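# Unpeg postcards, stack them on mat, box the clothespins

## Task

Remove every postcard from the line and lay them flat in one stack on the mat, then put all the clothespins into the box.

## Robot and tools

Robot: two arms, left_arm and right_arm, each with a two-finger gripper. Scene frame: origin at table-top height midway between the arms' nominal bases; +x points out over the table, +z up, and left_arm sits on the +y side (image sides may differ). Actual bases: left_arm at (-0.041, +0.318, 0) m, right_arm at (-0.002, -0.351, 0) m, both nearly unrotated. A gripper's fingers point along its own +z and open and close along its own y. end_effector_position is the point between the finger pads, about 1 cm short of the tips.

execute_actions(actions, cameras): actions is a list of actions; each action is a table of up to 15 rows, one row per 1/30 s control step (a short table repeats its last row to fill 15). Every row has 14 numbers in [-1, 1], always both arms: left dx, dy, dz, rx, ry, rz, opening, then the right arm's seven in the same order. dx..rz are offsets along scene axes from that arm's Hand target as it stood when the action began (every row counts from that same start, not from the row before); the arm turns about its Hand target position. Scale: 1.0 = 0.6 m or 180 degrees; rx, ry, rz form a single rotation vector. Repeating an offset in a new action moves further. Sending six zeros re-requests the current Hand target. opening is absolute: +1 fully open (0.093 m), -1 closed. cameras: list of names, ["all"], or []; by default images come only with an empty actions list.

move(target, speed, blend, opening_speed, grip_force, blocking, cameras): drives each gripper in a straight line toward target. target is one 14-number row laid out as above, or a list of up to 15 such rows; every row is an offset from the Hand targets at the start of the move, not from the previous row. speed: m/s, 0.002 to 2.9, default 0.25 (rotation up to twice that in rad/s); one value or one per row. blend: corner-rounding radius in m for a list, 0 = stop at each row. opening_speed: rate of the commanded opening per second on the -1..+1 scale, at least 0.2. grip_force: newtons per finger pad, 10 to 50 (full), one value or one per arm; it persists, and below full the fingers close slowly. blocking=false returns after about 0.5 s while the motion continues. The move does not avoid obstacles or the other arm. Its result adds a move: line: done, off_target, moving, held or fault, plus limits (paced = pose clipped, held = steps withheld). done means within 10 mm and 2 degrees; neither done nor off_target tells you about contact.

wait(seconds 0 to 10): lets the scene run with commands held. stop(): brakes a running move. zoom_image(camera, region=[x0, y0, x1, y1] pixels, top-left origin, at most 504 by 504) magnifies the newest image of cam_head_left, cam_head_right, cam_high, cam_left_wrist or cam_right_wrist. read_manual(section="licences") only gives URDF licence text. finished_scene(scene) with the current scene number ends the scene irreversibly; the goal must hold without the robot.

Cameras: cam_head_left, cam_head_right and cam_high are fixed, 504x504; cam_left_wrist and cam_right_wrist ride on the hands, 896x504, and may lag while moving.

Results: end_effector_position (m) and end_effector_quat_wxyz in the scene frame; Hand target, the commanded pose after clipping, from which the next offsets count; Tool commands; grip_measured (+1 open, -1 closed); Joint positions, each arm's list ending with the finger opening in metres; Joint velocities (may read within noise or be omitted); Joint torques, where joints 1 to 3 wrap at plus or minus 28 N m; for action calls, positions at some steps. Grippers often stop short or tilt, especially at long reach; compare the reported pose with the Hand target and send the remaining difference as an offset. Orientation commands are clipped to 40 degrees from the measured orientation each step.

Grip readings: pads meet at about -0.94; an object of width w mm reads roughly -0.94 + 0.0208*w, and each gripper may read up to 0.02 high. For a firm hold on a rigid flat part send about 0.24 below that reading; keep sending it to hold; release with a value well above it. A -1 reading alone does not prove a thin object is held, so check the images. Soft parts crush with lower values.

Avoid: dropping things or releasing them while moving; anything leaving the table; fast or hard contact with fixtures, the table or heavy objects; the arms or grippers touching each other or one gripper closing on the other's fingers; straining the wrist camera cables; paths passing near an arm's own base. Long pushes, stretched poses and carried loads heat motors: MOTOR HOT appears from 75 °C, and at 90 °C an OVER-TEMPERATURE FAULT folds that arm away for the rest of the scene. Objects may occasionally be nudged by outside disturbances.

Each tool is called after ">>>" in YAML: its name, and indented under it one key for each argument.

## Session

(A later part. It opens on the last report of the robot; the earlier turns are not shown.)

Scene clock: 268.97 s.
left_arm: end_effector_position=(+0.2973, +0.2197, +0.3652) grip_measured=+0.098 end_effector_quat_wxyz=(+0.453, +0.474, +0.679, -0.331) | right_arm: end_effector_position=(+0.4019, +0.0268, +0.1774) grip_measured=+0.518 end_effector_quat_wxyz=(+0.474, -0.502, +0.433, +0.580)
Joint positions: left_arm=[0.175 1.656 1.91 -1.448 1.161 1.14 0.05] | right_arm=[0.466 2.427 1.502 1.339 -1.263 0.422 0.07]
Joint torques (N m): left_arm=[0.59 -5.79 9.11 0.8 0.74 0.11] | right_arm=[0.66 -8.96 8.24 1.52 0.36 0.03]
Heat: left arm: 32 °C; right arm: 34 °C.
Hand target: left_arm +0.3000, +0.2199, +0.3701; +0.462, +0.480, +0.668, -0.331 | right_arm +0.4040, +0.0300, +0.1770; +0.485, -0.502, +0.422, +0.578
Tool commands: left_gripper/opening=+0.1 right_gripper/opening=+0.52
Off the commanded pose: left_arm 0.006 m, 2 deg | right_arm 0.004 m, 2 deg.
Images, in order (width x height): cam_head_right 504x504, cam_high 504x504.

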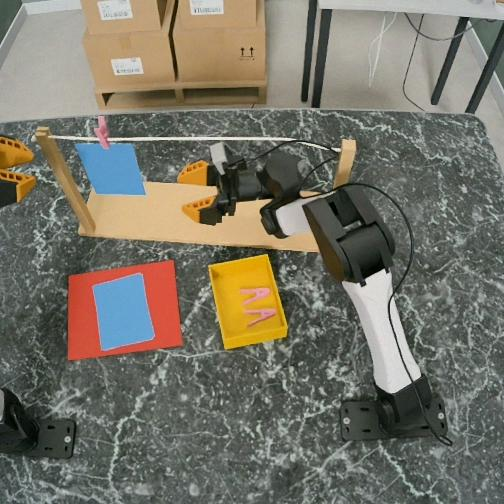

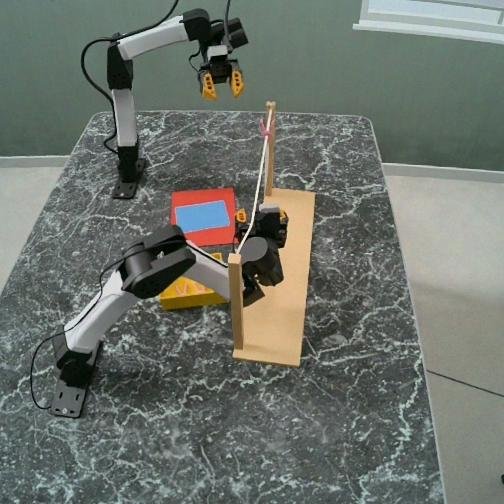

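>>> move:
  target: [0,0,0,0,0,0,0.1, 0.0117,0.0167,-0.015,0.0668,0.0026,-0.0828,0.52]
  speed: 0.12
  cameras: ["cam_head_left", "cam_high", "cam_right_wrist"]

Scene clock: 280.53 s.
left_arm: end_effector_position=(+0.2973, +0.2197, +0.3652) grip_measured=+0.098 end_effector_quat_wxyz=(+0.453, +0.474, +0.679, -0.331) | right_arm: end_effector_position=(+0.4169, +0.0406, +0.1636) grip_measured=+0.518 end_effector_quat_wxyz=(+0.572, -0.397, +0.468, +0.545)
Joint positions: left_arm=[0.175 1.656 1.91 -1.448 1.161 1.14 0.05] | right_arm=[0.527 2.463 1.388 1.487 -0.906 0.389 0.07]
Joint torques (N m): left_arm=[0.55 -5.83 9.14 0.8 0.74 0.1] | right_arm=[0.7 -10.14 5.2 2 0.31 -0.16]
Heat: left arm: 32 °C; right arm: 35 °C.
Hand target: left_arm +0.3000, +0.2199, +0.3701; +0.462, +0.480, +0.668, -0.331 | right_arm +0.4110, +0.0400, +0.1682; +0.604, -0.388, +0.422, +0.553
Off the commanded pose: left_arm 0.006 m, 2 deg | right_arm 0.007 m, 7 deg.
joint sent to its limit (right arm) — joint 4 (wrist pitch), upper limit. The joint targets are off in orientation, not in position.
move: off_target (right_arm)
camera_calibration:
cam_right_wrist: T_world_to_cam=[[0.990372, -0.114945, -0.0771427, -0.397689], [-0.0979475, -0.188053, -0.977263, 0.247259], [0.0978246, 0.975409, -0.197501, 0.0372183], [0, 0, 0, 1]] pos_world=[0.414438, -0.0355177, 0.218309]
Images, in order (width x height): cam_head_left 504x504, cam_high 504x504, cam_right_wrist 896x504.

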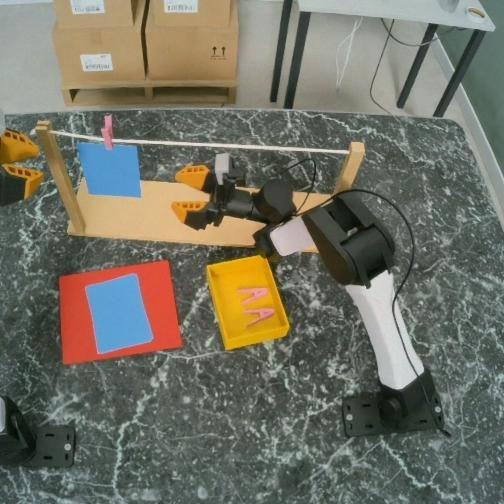

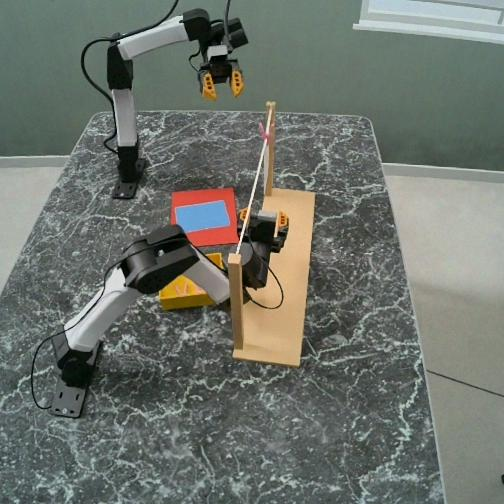

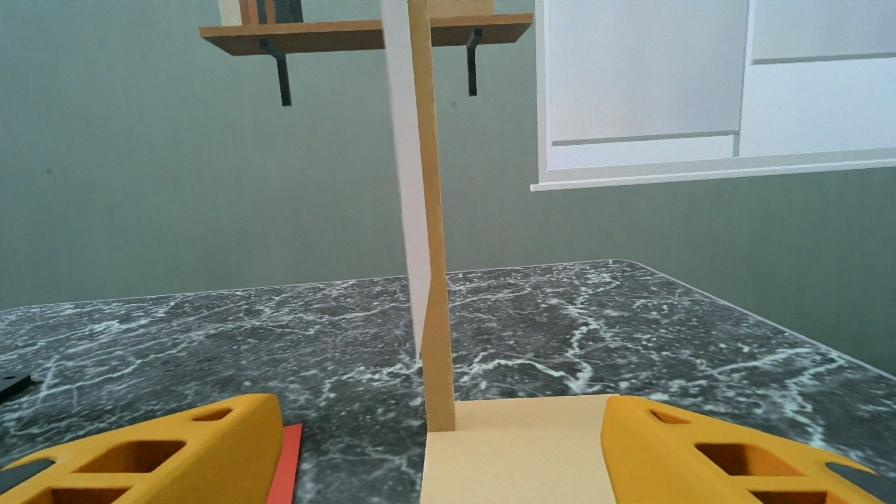

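>>> wait:
  seconds: 0.3
  cameras: ["cam_right_wrist"]

>>> wait:
  seconds: 0.3
  cameras: ["cam_right_wrist"]

Scene clock: 281.60 s.
left_arm: end_effector_position=(+0.2973, +0.2197, +0.3652) grip_measured=+0.098 end_effector_quat_wxyz=(+0.453, +0.474, +0.679, -0.331) | right_arm: end_effector_position=(+0.4169, +0.0406, +0.1637) grip_measured=+0.518 end_effector_quat_wxyz=(+0.572, -0.397, +0.468, +0.545)
Joint positions: left_arm=[0.175 1.656 1.91 -1.448 1.161 1.14 0.05] | right_arm=[0.527 2.463 1.388 1.487 -0.905 0.389 0.07]
Joint torques (N m): left_arm=[0.58 -5.82 9.16 0.79 0.74 0.11] | right_arm=[0.73 -10.04 5.2 2 0.27 -0.17]
Heat: left arm: 32 °C; right arm: 35 °C.
Hand target: left_arm +0.3000, +0.2199, +0.3701; +0.462, +0.480, +0.668, -0.331 | right_arm +0.4110, +0.0400, +0.1682; +0.604, -0.388, +0.422, +0.553
Tool commands: left_gripper/opening=+0.1 right_gripper/opening=+0.52
Off the commanded pose: left_arm 0.006 m, 2 deg | right_arm 0.007 m, 7 deg.
wait: 0.30 s; at rest from the start
camera_calibration:
cam_right_wrist: T_world_to_cam=[[0.990322, -0.115266, -0.0773049, -0.397646], [-0.098157, -0.187907, -0.97727, 0.247353], [0.0981202, 0.9754, -0.197402, 0.0370744], [0, 0, 0, 1]] pos_world=[0.414439, -0.0355183, 0.218309]
Images, in order (width x height): cam_right_wrist 896x504.

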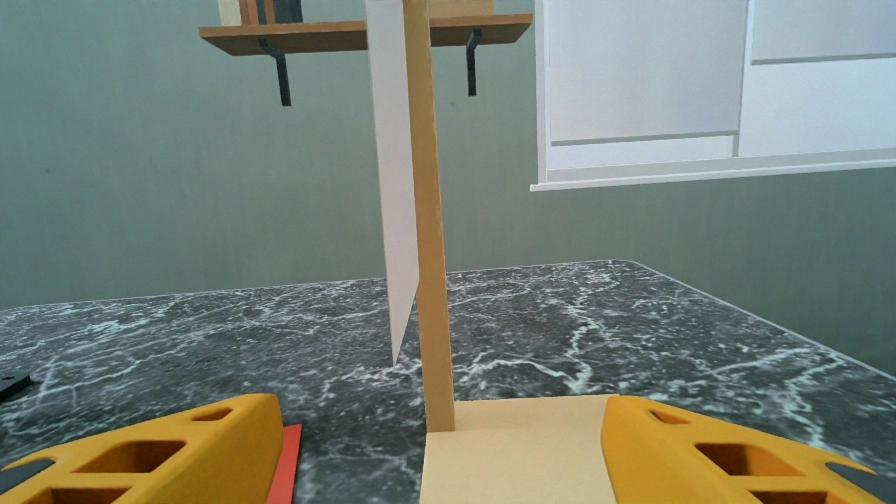

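Scene clock: 281.90 s.
left_arm: end_effector_position=(+0.2973, +0.2197, +0.3652) grip_measured=+0.098 end_effector_quat_wxyz=(+0.453, +0.474, +0.679, -0.331) | right_arm: end_effector_position=(+0.4169, +0.0406, +0.1637) grip_measured=+0.518 end_effector_quat_wxyz=(+0.572, -0.397, +0.468, +0.545)
Joint positions: left_arm=[0.175 1.656 1.91 -1.448 1.161 1.14 0.05] | right_arm=[0.527 2.463 1.388 1.487 -0.905 0.389 0.07]
Joint torques (N m): left_arm=[0.51 -5.82 9.11 0.79 0.74 0.1] | right_arm=[0.68 -10.03 5.19 2.02 0.3 -0.17]
Heat: left arm: 32 °C; right arm: 35 °C.
Hand target: left_arm +0.3000, +0.2199, +0.3701; +0.462, +0.480, +0.668, -0.331 | right_arm +0.4110, +0.0400, +0.1682; +0.604, -0.388, +0.422, +0.553
Tool commands: left_gripper/opening=+0.1 right_gripper/opening=+0.52
Off the commanded pose: left_arm 0.006 m, 2 deg | right_arm 0.007 m, 7 deg.
wait: 0.30 s; at rest by 0.17 s
camera_calibration:
cam_right_wrist: T_world_to_cam=[[0.990322, -0.115266, -0.0773049, -0.397646], [-0.098157, -0.187907, -0.97727, 0.247353], [0.0981202, 0.9754, -0.197402, 0.0370744], [0, 0, 0, 1]] pos_world=[0.414439, -0.0355183, 0.218309]
Images, in order (width x height): cam_right_wrist 896x504.

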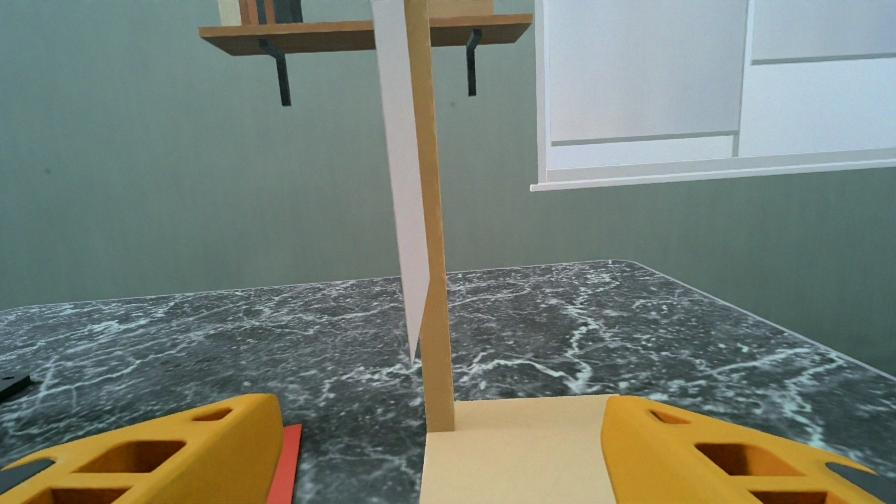

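>>> move:
  target: [0,0,0,0,0,0,0.1, -0.0017,0.0783,0.0063,-0.0166,0.0015,-0.0028,0.52]
  speed: 0.08
  cameras: ["cam_right_wrist", "cam_head_left"]

Scene clock: 285.67 s.
left_arm: end_effector_position=(+0.2973, +0.2197, +0.3652) grip_measured=+0.098 end_effector_quat_wxyz=(+0.453, +0.474, +0.679, -0.331) | right_arm: end_effector_position=(+0.4055, +0.0839, +0.1774) grip_measured=+0.518 end_effector_quat_wxyz=(+0.591, -0.402, +0.440, +0.544)
Joint positions: left_arm=[0.175 1.656 1.91 -1.448 1.161 1.14 0.05] | right_arm=[0.617 2.499 1.492 1.451 -0.826 0.34 0.07]
Joint torques (N m): left_arm=[0.58 -5.85 9.13 0.79 0.74 0.1] | right_arm=[0.38 -9.17 8.1 1.36 0.27 -0.17]
Heat: left arm: 32 °C; right arm: 35 °C.
Hand target: left_arm +0.3000, +0.2199, +0.3701; +0.462, +0.480, +0.668, -0.331 | right_arm +0.4100, +0.0870, +0.1718; +0.595, -0.400, +0.440, +0.540
Off the commanded pose: left_arm 0.006 m, 2 deg | right_arm 0.008 m, 1 deg.
move: done
camera_calibration:
cam_right_wrist: T_world_to_cam=[[0.99378, -0.108272, -0.0260351, -0.391388], [-0.0421084, -0.148931, -0.987951, 0.24371], [0.10309, 0.982902, -0.152564, -0.0119121], [0, 0, 0, 1]] pos_world=[0.400444, 0.00562807, 0.228766]
Images, in order (width x height): cam_head_left 504x504, cam_right_wrist 896x504.

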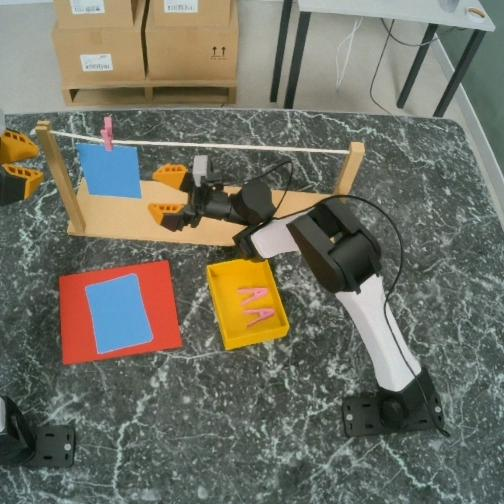

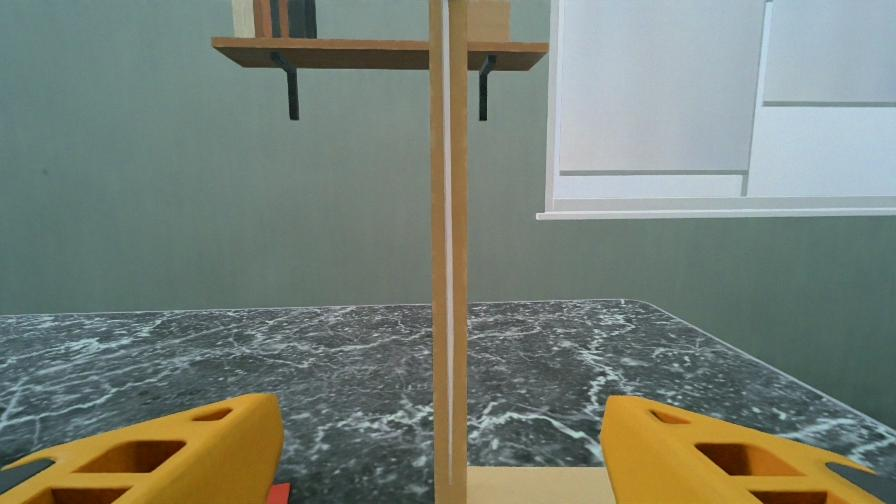

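>>> move:
  target: [0,0,0,0,0,0,0.1, 0.0067,0.0488,-0.0023,0,0,0,0.52]
  speed: 0.06
  cameras: ["cam_right_wrist", "cam_head_left"]

Scene clock: 287.80 s.
left_arm: end_effector_position=(+0.2973, +0.2197, +0.3652) grip_measured=+0.098 end_effector_quat_wxyz=(+0.453, +0.474, +0.679, -0.331) | right_arm: end_effector_position=(+0.4099, +0.1120, +0.1781) grip_measured=+0.518 end_effector_quat_wxyz=(+0.594, -0.401, +0.436, +0.543)
Joint positions: left_arm=[0.175 1.656 1.91 -1.448 1.161 1.14 0.05] | right_arm=[0.659 2.556 1.616 1.374 -0.787 0.314 0.07]
Joint torques (N m): left_arm=[0.55 -5.81 9.14 0.79 0.74 0.11] | right_arm=[0.5 -9.72 8.53 1.28 0.28 -0.15]
Heat: left arm: 32 °C; right arm: 35 °C.
Hand target: left_arm +0.3000, +0.2199, +0.3701; +0.462, +0.480, +0.668, -0.331 | right_arm +0.4141, +0.1163, +0.1706; +0.595, -0.400, +0.440, +0.540
Off the commanded pose: left_arm 0.006 m, 2 deg | right_arm 0.010 m, 1 deg.
move: done
camera_calibration:
cam_right_wrist: T_world_to_cam=[[0.993764, -0.109729, -0.0198038, -0.393603], [-0.0355409, -0.143377, -0.98903, 0.24565], [0.105686, 0.983566, -0.146383, -0.0421797], [0, 0, 0, 1]] pos_world=[0.404337, 0.0335175, 0.228986]
Images, in order (width x height): cam_head_left 504x504, cam_right_wrist 896x504.

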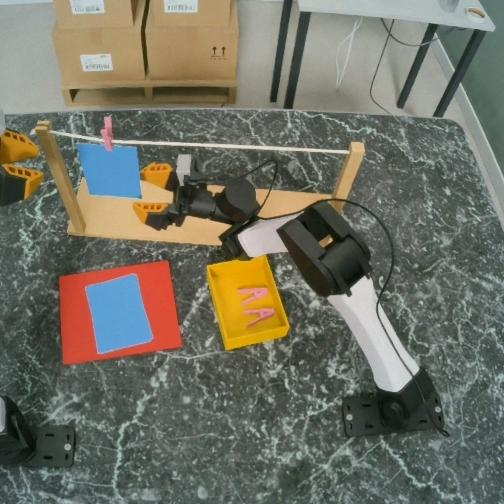

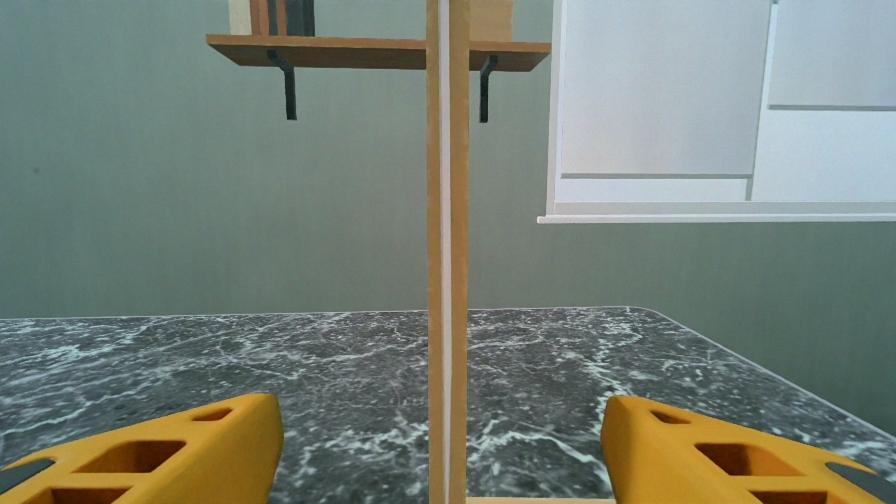

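>>> zoom_image:
  camera: "cam_head_left"
  region: [60, 100, 260, 250]

Scaled by 2.520 from the camera's 504x504 image, which has a finer 720x720 frame.

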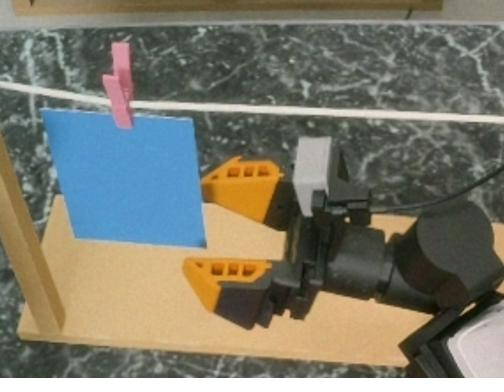

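>>> move:
  target: [0,0,0,0,0,0,0.1, 0,0,0,0,0,0,-1]
  speed: 0.05
  opening_speed: 0.7
  grip_force: [28, 30]
  cameras: ["cam_right_wrist", "cam_head_left", "cam_left_wrist"]

Scene clock: 293.80 s.
left_arm: end_effector_position=(+0.2973, +0.2197, +0.3652) grip_measured=+0.098 end_effector_quat_wxyz=(+0.453, +0.474, +0.679, -0.331) | right_arm: end_effector_position=(+0.4100, +0.1121, +0.1780) grip_measured=-0.972 end_effector_quat_wxyz=(+0.594, -0.401, +0.437, +0.543)
Joint positions: left_arm=[0.175 1.656 1.91 -1.448 1.161 1.14 0.05] | right_arm=[0.659 2.556 1.616 1.373 -0.787 0.314 0]
Joint torques (N m): left_arm=[0.61 -5.81 9.16 0.79 0.74 0.1] | right_arm=[0.53 -9.65 8.35 1.28 0.26 -0.13]
Heat: left arm: 31 °C; right arm: 36 °C.
Hand target: left_arm +0.3000, +0.2199, +0.3701; +0.462, +0.480, +0.668, -0.331 | right_arm +0.4140, +0.1163, +0.1706; +0.595, -0.400, +0.440, +0.540
Off the commanded pose: left_arm 0.006 m, 2 deg | right_arm 0.009 m, 1 deg.
grip_force (N): 28, 30
move: done
camera_calibration:
cam_left_wrist: T_world_to_cam=[[-0.941787, -0.33608, 0.00930987, 0.352573], [-0.245546, 0.668643, -0.701872, 0.223812], [0.22966, -0.6633, -0.712242, 0.425287], [0, 0, 0, 1]] pos_world=[0.289334, 0.250936, 0.456712]
cam_right_wrist: T_world_to_cam=[[0.993716, -0.110089, -0.0202472, -0.393572], [-0.0360397, -0.143418, -0.989006, 0.245752], [0.105974, 0.98352, -0.146484, -0.0422967], [0, 0, 0, 1]] pos_world=[0.404438, 0.0335172, 0.228886]
Images, in order (width x height): cam_head_left 504x504, cam_left_wrist 896x504, cam_right_wrist 896x504.

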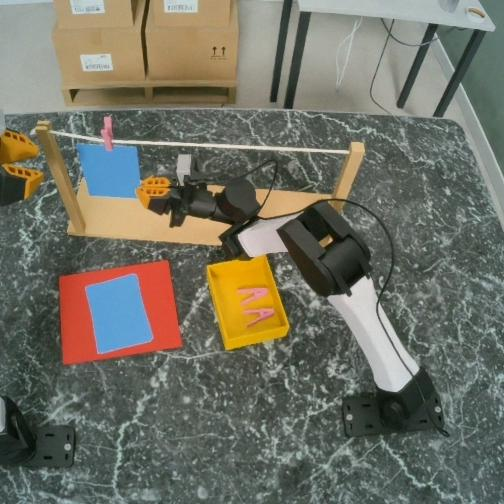

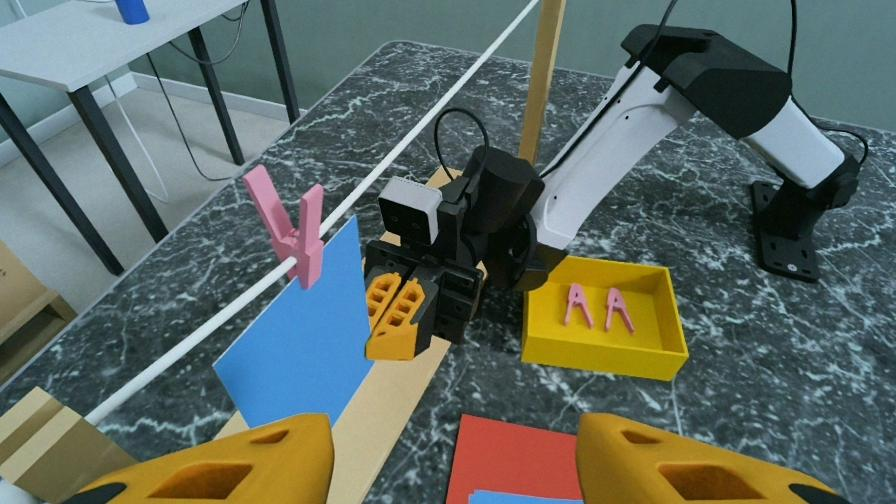

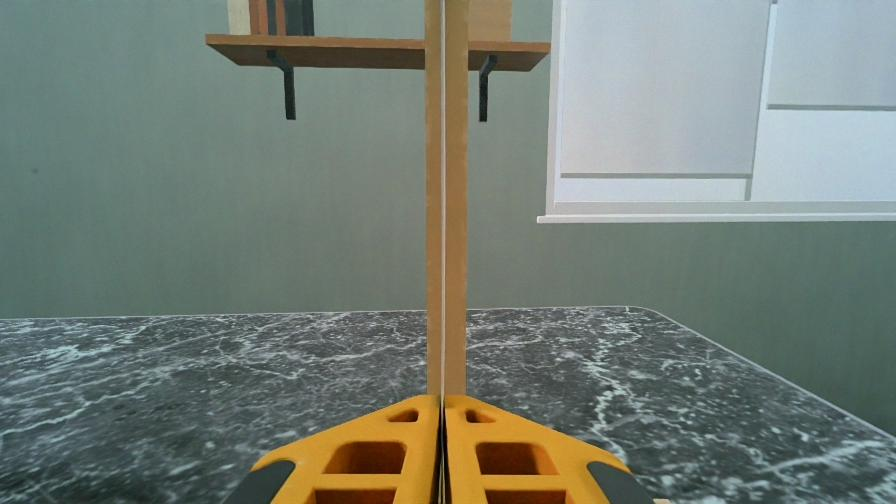

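>>> move:
  target: [0.16,-0.0517,0,0,0,-0.0483,0.1, 0,0,0,0,0,0,-1]
  speed: 0.15
  cameras: ["cam_left_wrist", "cam_head_left"]

Scene clock: 303.37 s.
left_arm: end_effector_position=(+0.3962, +0.1911, +0.3667) grip_measured=+0.098 end_effector_quat_wxyz=(+0.457, +0.510, +0.639, -0.349) | right_arm: end_effector_position=(+0.4100, +0.1121, +0.1780) grip_measured=-0.972 end_effector_quat_wxyz=(+0.594, -0.401, +0.437, +0.543)
Joint positions: left_arm=[0.071 2.185 2.636 -1.563 1.184 1.102 0.05] | right_arm=[0.659 2.556 1.616 1.373 -0.787 0.314 0]
Joint torques (N m): left_arm=[-0.03 -10.35 8.13 0.9 0.72 -0.11] | right_arm=[0.43 -9.69 8.4 1.27 0.28 -0.14]
Heat: left arm: 31 °C; right arm: 36 °C.
Hand target: left_arm +0.3959, +0.1889, +0.3701; +0.435, +0.529, +0.630, -0.365 | right_arm +0.4140, +0.1163, +0.1706; +0.595, -0.400, +0.440, +0.540
Off the commanded pose: left_arm 0.004 m, 4 deg | right_arm 0.009 m, 1 deg.
joint sent to its limit (left arm) — joint 4 (wrist pitch), lower limit. The joint targets are off in orientation, not in position.
grip_force (N): 28, 30
move: off_target (left_arm)
camera_calibration:
cam_left_wrist: T_world_to_cam=[[-0.970029, -0.241055, -0.0306052, 0.44376], [-0.144223, 0.672526, -0.725885, 0.236244], [0.195561, -0.699715, -0.687135, 0.396034], [0, 0, 0, 1]] pos_world=[0.387082, 0.225202, 0.457196]
Images, in order (width x height): cam_head_left 504x504, cam_left_wrist 896x504.

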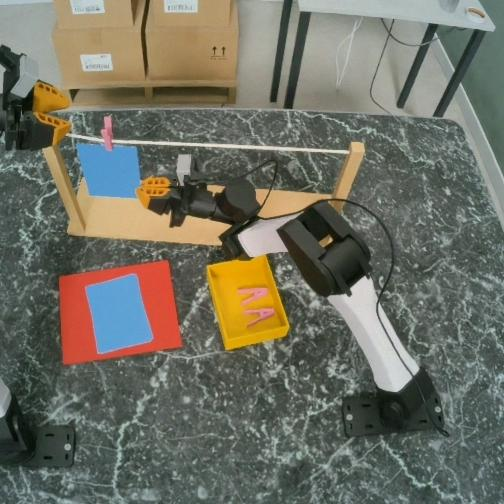

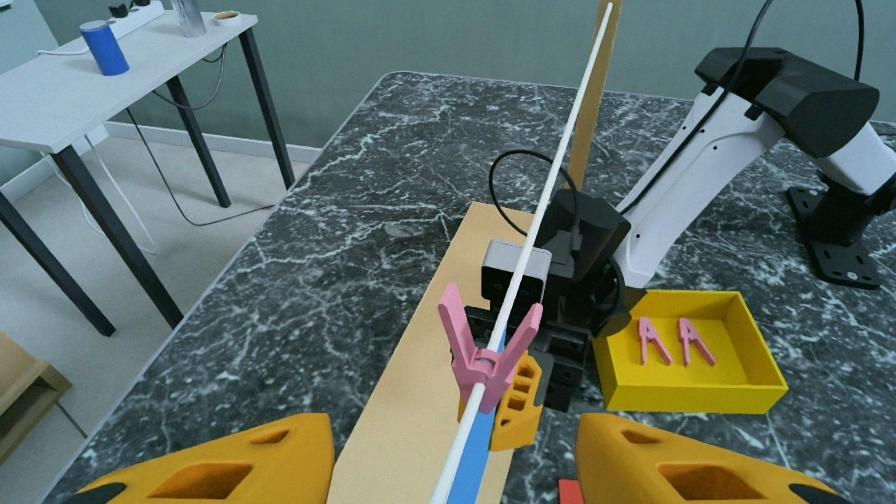

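>>> move:
  target: [0.0035,-0.0548,-0.0568,-0.0208,-0.0026,-0.0277,0.1, 0,0,0,0,0,0,-1]
  speed: 0.1
  cameras: ["cam_left_wrist", "cam_head_left"]

Scene clock: 310.17 s.
left_arm: end_effector_position=(+0.3955, +0.1593, +0.3454) grip_measured=+0.098 end_effector_quat_wxyz=(+0.448, +0.541, +0.597, -0.387) | right_arm: end_effector_position=(+0.4100, +0.1121, +0.1780) grip_measured=-0.972 end_effector_quat_wxyz=(+0.594, -0.401, +0.437, +0.543)
Joint positions: left_arm=[0.006 2.232 2.593 -1.565 1.245 1.208 0.05] | right_arm=[0.659 2.556 1.616 1.373 -0.787 0.314 0]
Joint torques (N m): left_arm=[-0.27 -10.03 5.07 0.75 0.75 0.1] | right_arm=[0.47 -9.58 8.5 1.27 0.29 -0.14]
Heat: left arm: 33 °C; right arm: 37 °C.
Hand target: left_arm +0.3981, +0.1561, +0.3360; +0.439, +0.543, +0.593, -0.402 | right_arm +0.4140, +0.1163, +0.1706; +0.595, -0.400, +0.440, +0.540
Off the commanded pose: left_arm 0.010 m, 2 deg | right_arm 0.009 m, 1 deg.
joint sent to its limit (left arm) — joint 4 (wrist pitch), lower limit. The joint targets still meet the commanded pose.
grip_force (N): 28, 30
move: done
camera_calibration:
cam_left_wrist: T_world_to_cam=[[-0.992062, -0.121085, -0.0339306, 0.425557], [-0.0541966, 0.65519, -0.753518, 0.218699], [0.113471, -0.745697, -0.656552, 0.388517], [0, 0, 0, 1]] pos_world=[0.389946, 0.197955, 0.434315]
Images, in order (width x height): cam_head_left 504x504, cam_left_wrist 896x504.

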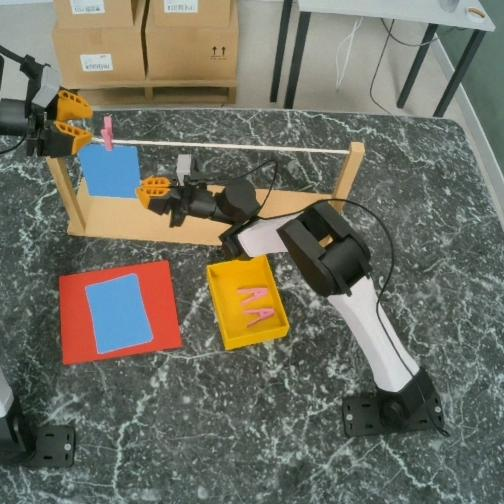

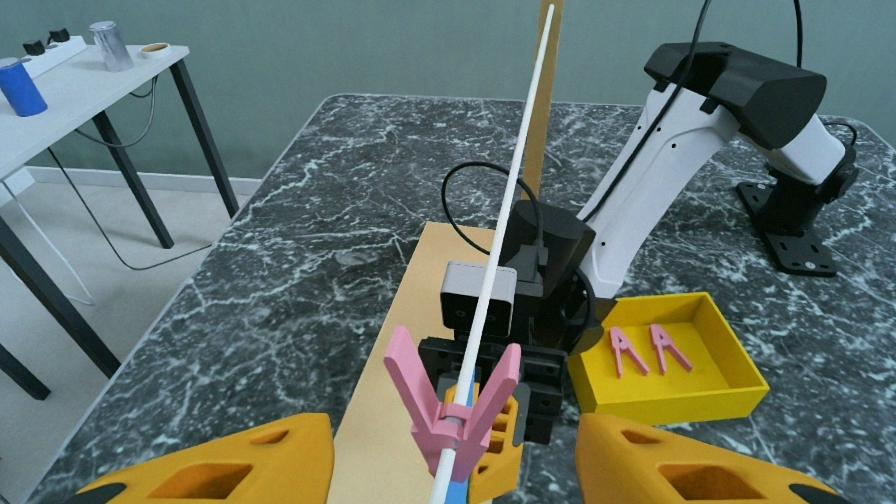

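>>> move:
  target: [0.004,-0.0565,-0.0167,0,0,0,0.1, 0,0,0,0,0,0,-1]
  speed: 0.06
  cameras: ["cam_left_wrist", "cam_head_left"]

Scene clock: 313.00 s.
left_arm: end_effector_position=(+0.3985, +0.1328, +0.3363) grip_measured=+0.098 end_effector_quat_wxyz=(+0.443, +0.535, +0.593, -0.408) | right_arm: end_effector_position=(+0.4100, +0.1121, +0.1780) grip_measured=-0.972 end_effector_quat_wxyz=(+0.594, -0.401, +0.437, +0.543)
Joint positions: left_arm=[-0.053 2.158 2.391 -1.324 1.256 1.058 0.05] | right_arm=[0.659 2.556 1.616 1.373 -0.787 0.314 0]
Joint torques (N m): left_arm=[-2.19 -11.29 4.67 1.26 0.28 -0.09] | right_arm=[0.57 -9.65 8.46 1.29 0.27 -0.18]
Heat: left arm: 34 °C; right arm: 37 °C.
Hand target: left_arm +0.4005, +0.1222, +0.3260; +0.439, +0.543, +0.592, -0.402 | right_arm +0.4140, +0.1163, +0.1706; +0.595, -0.400, +0.440, +0.540
Off the commanded pose: left_arm 0.015 m, 1 deg | right_arm 0.009 m, 1 deg.
grip_force (N): 28, 30
move: off_target (left_arm)
camera_calibration:
cam_left_wrist: T_world_to_cam=[[-0.994798, -0.101863, 0.0000110995, 0.412194], [-0.0649854, 0.634568, -0.77013, 0.24207], [0.0784404, -0.766125, -0.637887, 0.372786], [0, 0, 0, 1]] pos_world=[0.39654, 0.173978, 0.424216]
Images, in order (width x height): cam_head_left 504x504, cam_left_wrist 896x504.

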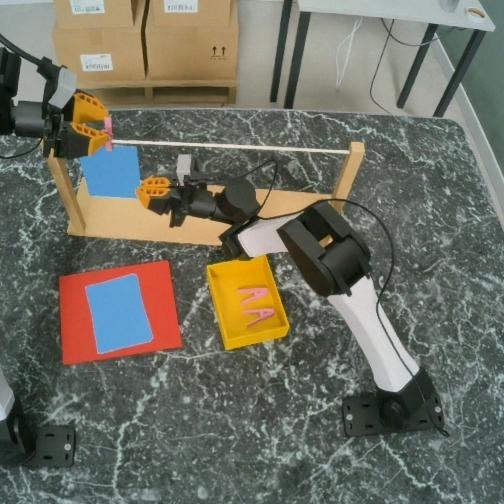

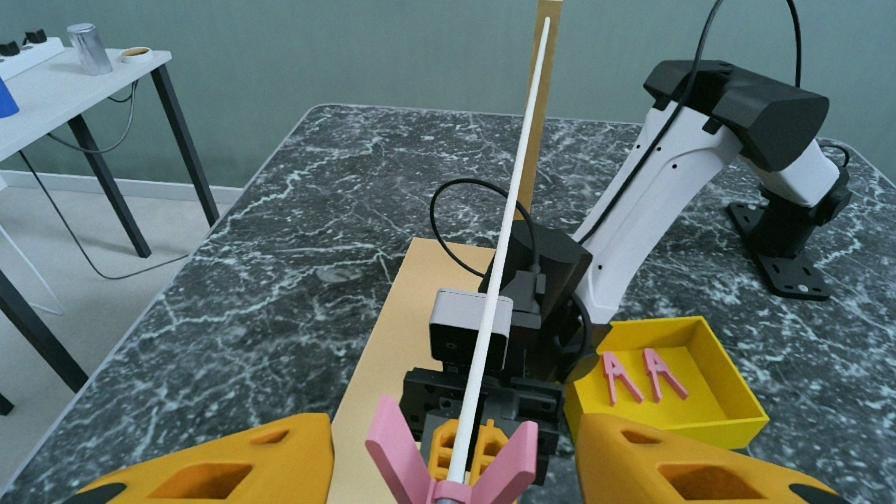

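>>> move:
  target: [0.0033,-0.0143,-0.0222,0,0,0,0.1, 0,0,0,0,0,0,-1]
  speed: 0.06
  cameras: ["cam_left_wrist", "cam_head_left"]

Scene clock: 316.07 s.
left_arm: end_effector_position=(+0.3976, +0.1137, +0.3267) grip_measured=+0.098 end_effector_quat_wxyz=(+0.446, +0.544, +0.580, -0.410) | right_arm: end_effector_position=(+0.4100, +0.1121, +0.1779) grip_measured=-0.972 end_effector_quat_wxyz=(+0.594, -0.401, +0.437, +0.543)
Joint positions: left_arm=[-0.095 2.108 2.25 -1.154 1.252 0.999 0.05] | right_arm=[0.659 2.556 1.616 1.373 -0.787 0.314 0]
Joint torques (N m): left_arm=[0.01 -11.08 4.78 1.19 0.19 -0.08] | right_arm=[0.44 -9.5 8.42 1.26 0.3 -0.12]
Heat: left arm: 35 °C; right arm: 37 °C.
Hand target: left_arm +0.4025, +0.1137, +0.3126; +0.439, +0.543, +0.593, -0.402 | right_arm +0.4141, +0.1163, +0.1706; +0.595, -0.400, +0.440, +0.540
Off the commanded pose: left_arm 0.015 m, 2 deg | right_arm 0.009 m, 1 deg.
grip_force (N): 28, 30
move: off_target (left_arm)
camera_calibration:
cam_left_wrist: T_world_to_cam=[[-0.996816, -0.0770201, -0.0206584, 0.414053], [-0.0325697, 0.629706, -0.776151, 0.236336], [0.0727879, -0.773006, -0.630209, 0.35264], [0, 0, 0, 1]] pos_world=[0.394764, 0.155662, 0.414223]
Images, in order (width x height): cam_head_left 504x504, cam_left_wrist 896x504.

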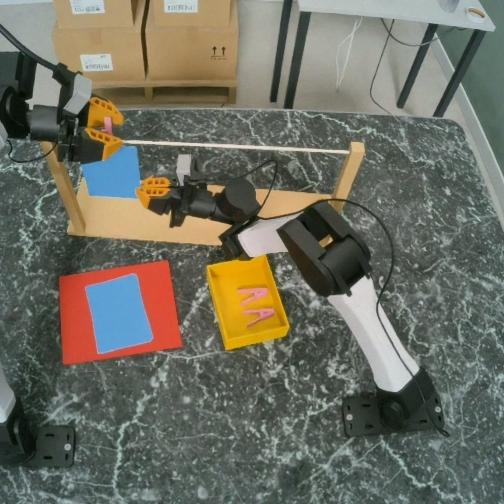

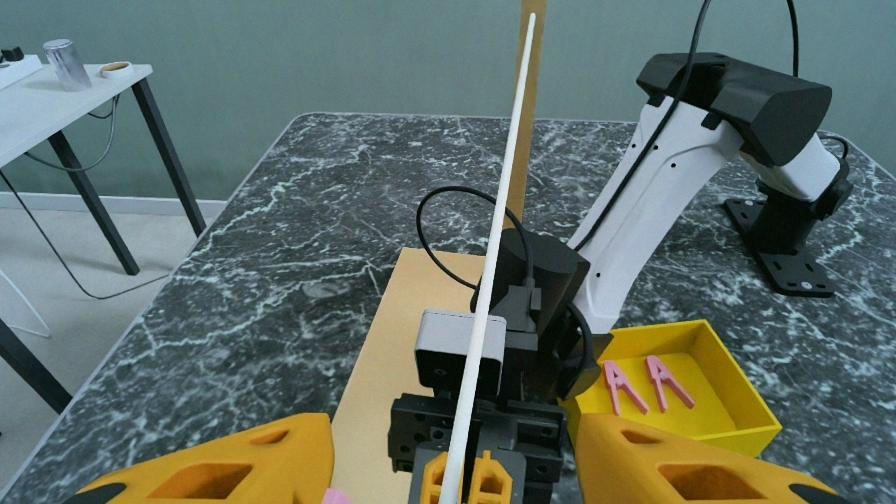

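>>> move:
  target: [0,0,0,0,0,0,-1, 0,0,0,0,0,0,-1]
  speed: 0.05
  opening_speed: 0.5
  grip_force: [28, 30]
  cameras: ["cam_left_wrist", "cam_head_left"]

Scene clock: 321.67 s.
left_arm: end_effector_position=(+0.3981, +0.1133, +0.3268) grip_measured=-0.653 end_effector_quat_wxyz=(+0.447, +0.545, +0.579, -0.409) | right_arm: end_effector_position=(+0.4101, +0.1121, +0.1777) grip_measured=-0.972 end_effector_quat_wxyz=(+0.594, -0.401, +0.437, +0.543)
Joint positions: left_arm=[-0.096 2.106 2.244 -1.142 1.252 0.994 0.014] | right_arm=[0.659 2.556 1.616 1.372 -0.787 0.314 0]
Joint torques (N m): left_arm=[0.05 -11.11 4.72 1.16 0.18 -0.1] | right_arm=[0.57 -9.59 8.5 1.32 0.29 -0.15]
Heat: left arm: 36 °C; right arm: 37 °C.
Hand target: left_arm +0.4025, +0.1136, +0.3126; +0.439, +0.543, +0.593, -0.402 | right_arm +0.4141, +0.1163, +0.1706; +0.595, -0.400, +0.440, +0.540
Off the commanded pose: left_arm 0.015 m, 2 deg | right_arm 0.009 m, 1 deg.
grip_force (N): 28, 30
move: off_target (left_arm)
camera_calibration:
cam_left_wrist: T_world_to_cam=[[-0.996694, -0.0775789, -0.0241276, 0.415602], [-0.0301312, 0.628766, -0.777011, 0.236144], [0.0754502, -0.773715, -0.629025, 0.351036], [0, 0, 0, 1]] pos_world=[0.394857, 0.155364, 0.414324]
Images, in order (width x height): cam_head_left 504x504, cam_left_wrist 896x504.

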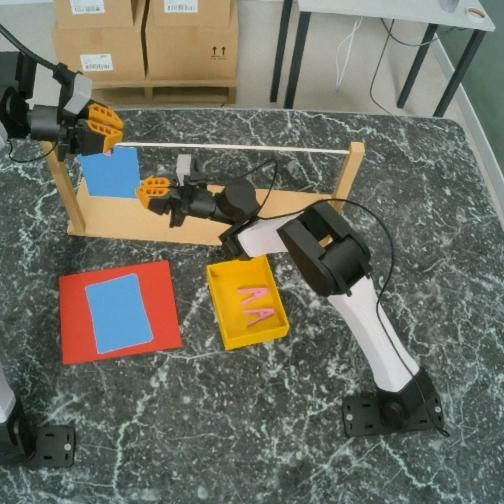

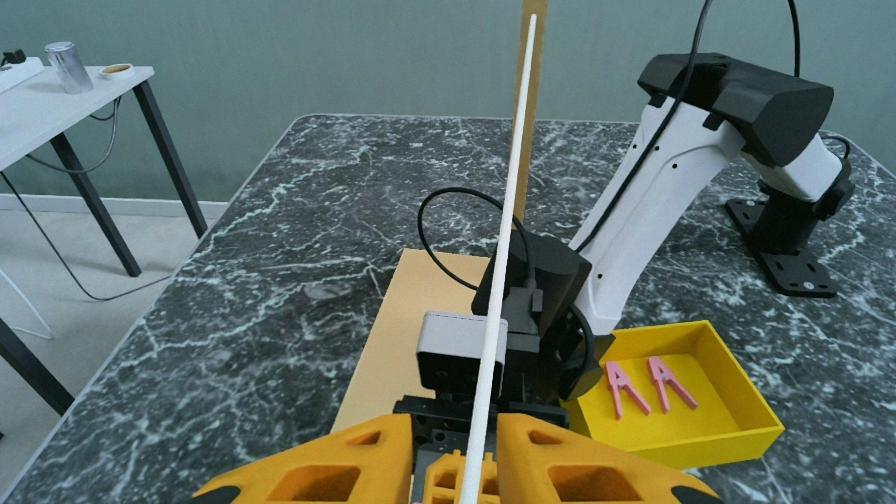

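>>> zoom_image:
  camera: "cam_head_left"
  region: [30, 80, 200, 240]

Scaled by 2.965 from the camera's 504x504 image, which has a finer 720x720 frame.

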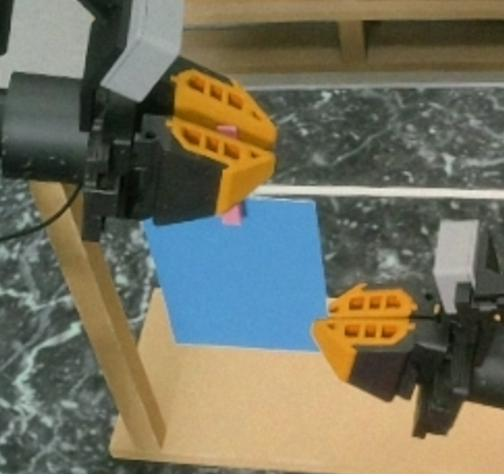

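>>> move:
  target: [0,0,0.1057,-0.0277,-0.0024,0,-1, 0,0,0,0,0,0,-1]
  speed: 0.06
  cameras: ["cam_left_wrist", "cam_head_left", "cam_right_wrist"]

Scene clock: 324.57 s.
left_arm: end_effector_position=(+0.4000, +0.1118, +0.3748) grip_measured=-0.668 end_effector_quat_wxyz=(+0.462, +0.524, +0.578, -0.421) | right_arm: end_effector_position=(+0.4101, +0.1121, +0.1777) grip_measured=-0.972 end_effector_quat_wxyz=(+0.594, -0.401, +0.437, +0.543)
Joint positions: left_arm=[-0.096 2.149 2.464 -1.17 1.278 0.831 0.013] | right_arm=[0.659 2.556 1.616 1.372 -0.787 0.314 0]
Joint torques (N m): left_arm=[0.9 -10.24 9.24 1.18 0.64 -0.08] | right_arm=[0.5 -9.65 8.57 1.29 0.28 -0.14]
Heat: left arm: 36 °C; right arm: 37 °C.
Hand target: left_arm +0.4025, +0.1136, +0.3760; +0.464, +0.525, +0.573, -0.425 | right_arm +0.4141, +0.1163, +0.1706; +0.595, -0.400, +0.440, +0.540
Off the commanded pose: left_arm 0.003 m, 1 deg | right_arm 0.009 m, 1 deg.
grip_force (N): 28, 30
move: done
camera_calibration:
cam_left_wrist: T_world_to_cam=[[-0.994717, -0.102352, -0.00787652, 0.414515], [-0.054235, 0.589131, -0.806215, 0.299479], [0.0871579, -0.801529, -0.59157, 0.364265], [0, 0, 0, 1]] pos_world=[0.396819, 0.157963, 0.460198]
cam_right_wrist: T_world_to_cam=[[0.993687, -0.11022, -0.0209337, -0.393493], [-0.0368431, -0.144352, -0.98884, 0.245888], [0.105968, 0.983369, -0.147501, -0.0421968], [0, 0, 0, 1]] pos_world=[0.40454, 0.0336185, 0.228683]
Images, in order (width x height): cam_head_left 504x504, cam_left_wrist 896x504, cam_right_wrist 896x504.

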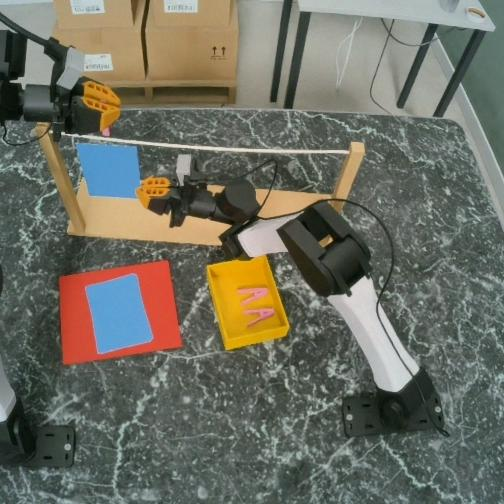

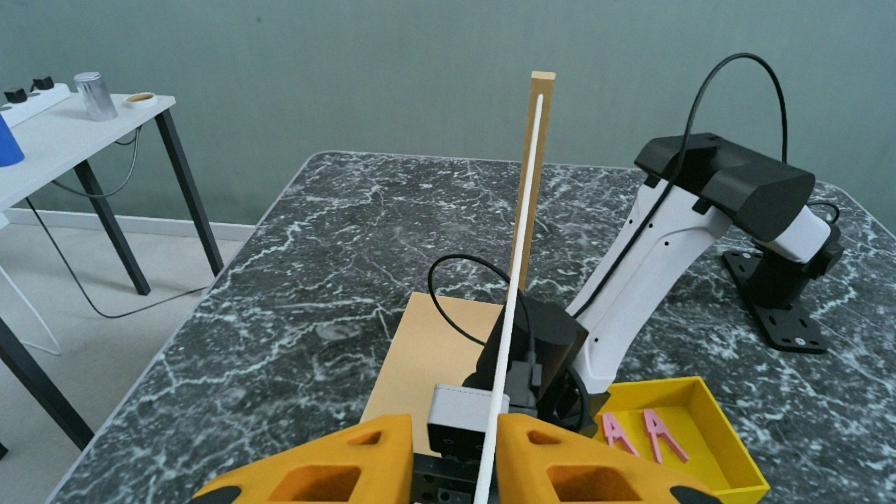

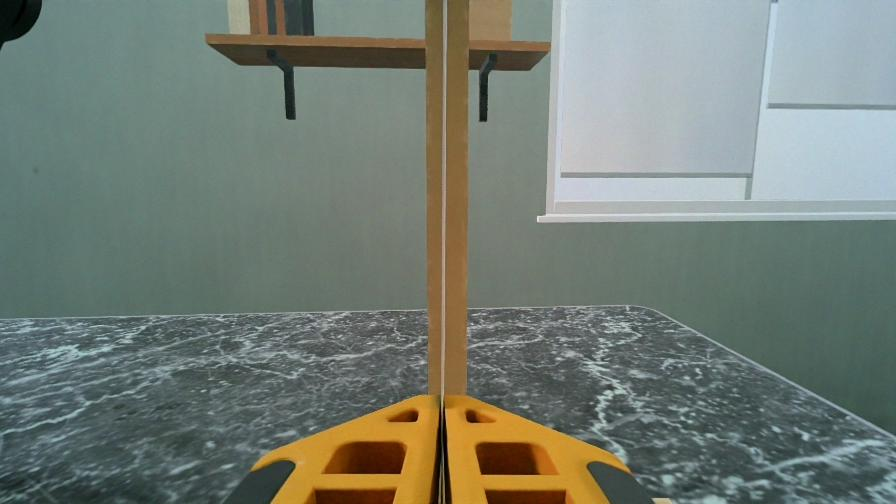

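>>> zoom_image:
  camera: "cam_head_left"
  region: [30, 60, 200, 220]

Scaled by 2.965 from the camera's 504x504 image, which has a finer 720x720 frame.

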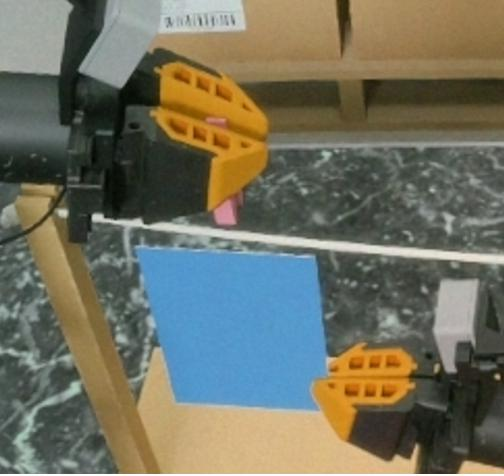

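>>> move:
  target:
    - [-0.1125,0.0857,0.0033,0.0306,0.0195,0.106,-1, 0,0,0,0,0,0,-1]
    - [-0.1708,0.3773,-0.0517,0.0875,0.0557,0.3028,-1, 0,0,0,0,0,0,-1]
  speed: 0.25
  blend: 0.03
  cameras: ["cam_left_wrist", "cam_head_left"]

Scene clock: 332.13 s.
left_arm: end_effector_position=(+0.3044, +0.3388, +0.3454) grip_measured=-0.668 end_effector_quat_wxyz=(+0.483, +0.221, +0.836, -0.141) | right_arm: end_effector_position=(+0.4101, +0.1121, +0.1777) grip_measured=-0.972 end_effector_quat_wxyz=(+0.594, -0.401, +0.437, +0.543)
Joint positions: left_arm=[0.417 1.342 1.552 -0.987 0.789 0.584 0.013] | right_arm=[0.659 2.556 1.616 1.372 -0.787 0.314 0]
Joint torques (N m): left_arm=[0.61 -6.22 6.45 1.48 0.19 0.07] | right_arm=[0.44 -9.74 8.54 1.29 0.29 -0.14]
Heat: left arm: 37 °C; right arm: 38 °C.
Hand target: left_arm +0.3000, +0.3400, +0.3450; +0.483, +0.224, +0.836, -0.130 | right_arm +0.4141, +0.1163, +0.1706; +0.595, -0.400, +0.440, +0.540
Off the commanded pose: left_arm 0.005 m, 1 deg | right_arm 0.009 m, 1 deg.
grip_force (N): 28, 30
move: done
camera_calibration:
cam_left_wrist: T_world_to_cam=[[-0.502196, -0.864693, 0.0103026, 0.444536], [-0.696172, 0.397198, -0.597978, 0.325337], [0.512975, -0.307474, -0.801446, 0.312562], [0, 0, 0, 1]] pos_world=[0.289398, 0.351269, 0.440466]
Images, in order (width x height): cam_head_left 504x504, cam_left_wrist 896x504.

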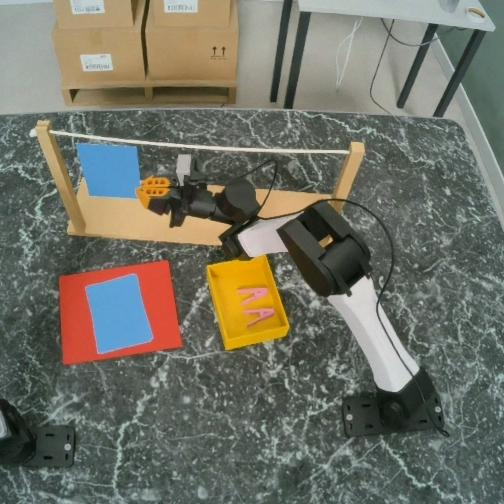

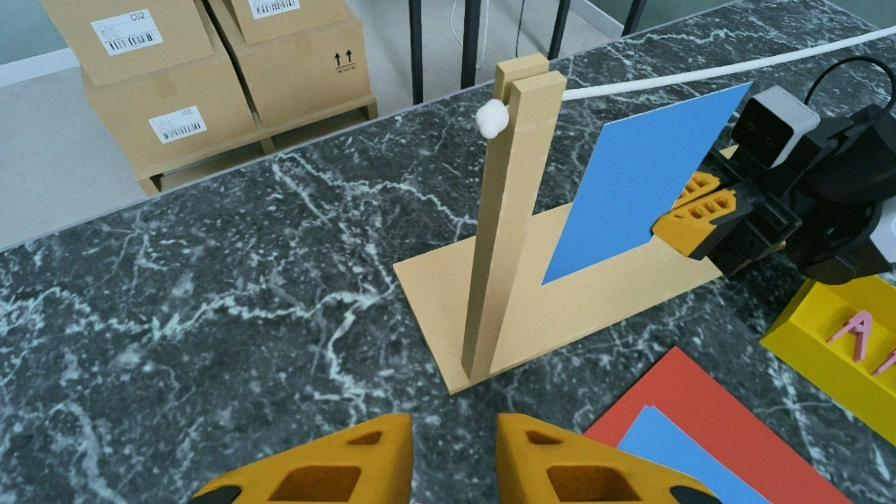

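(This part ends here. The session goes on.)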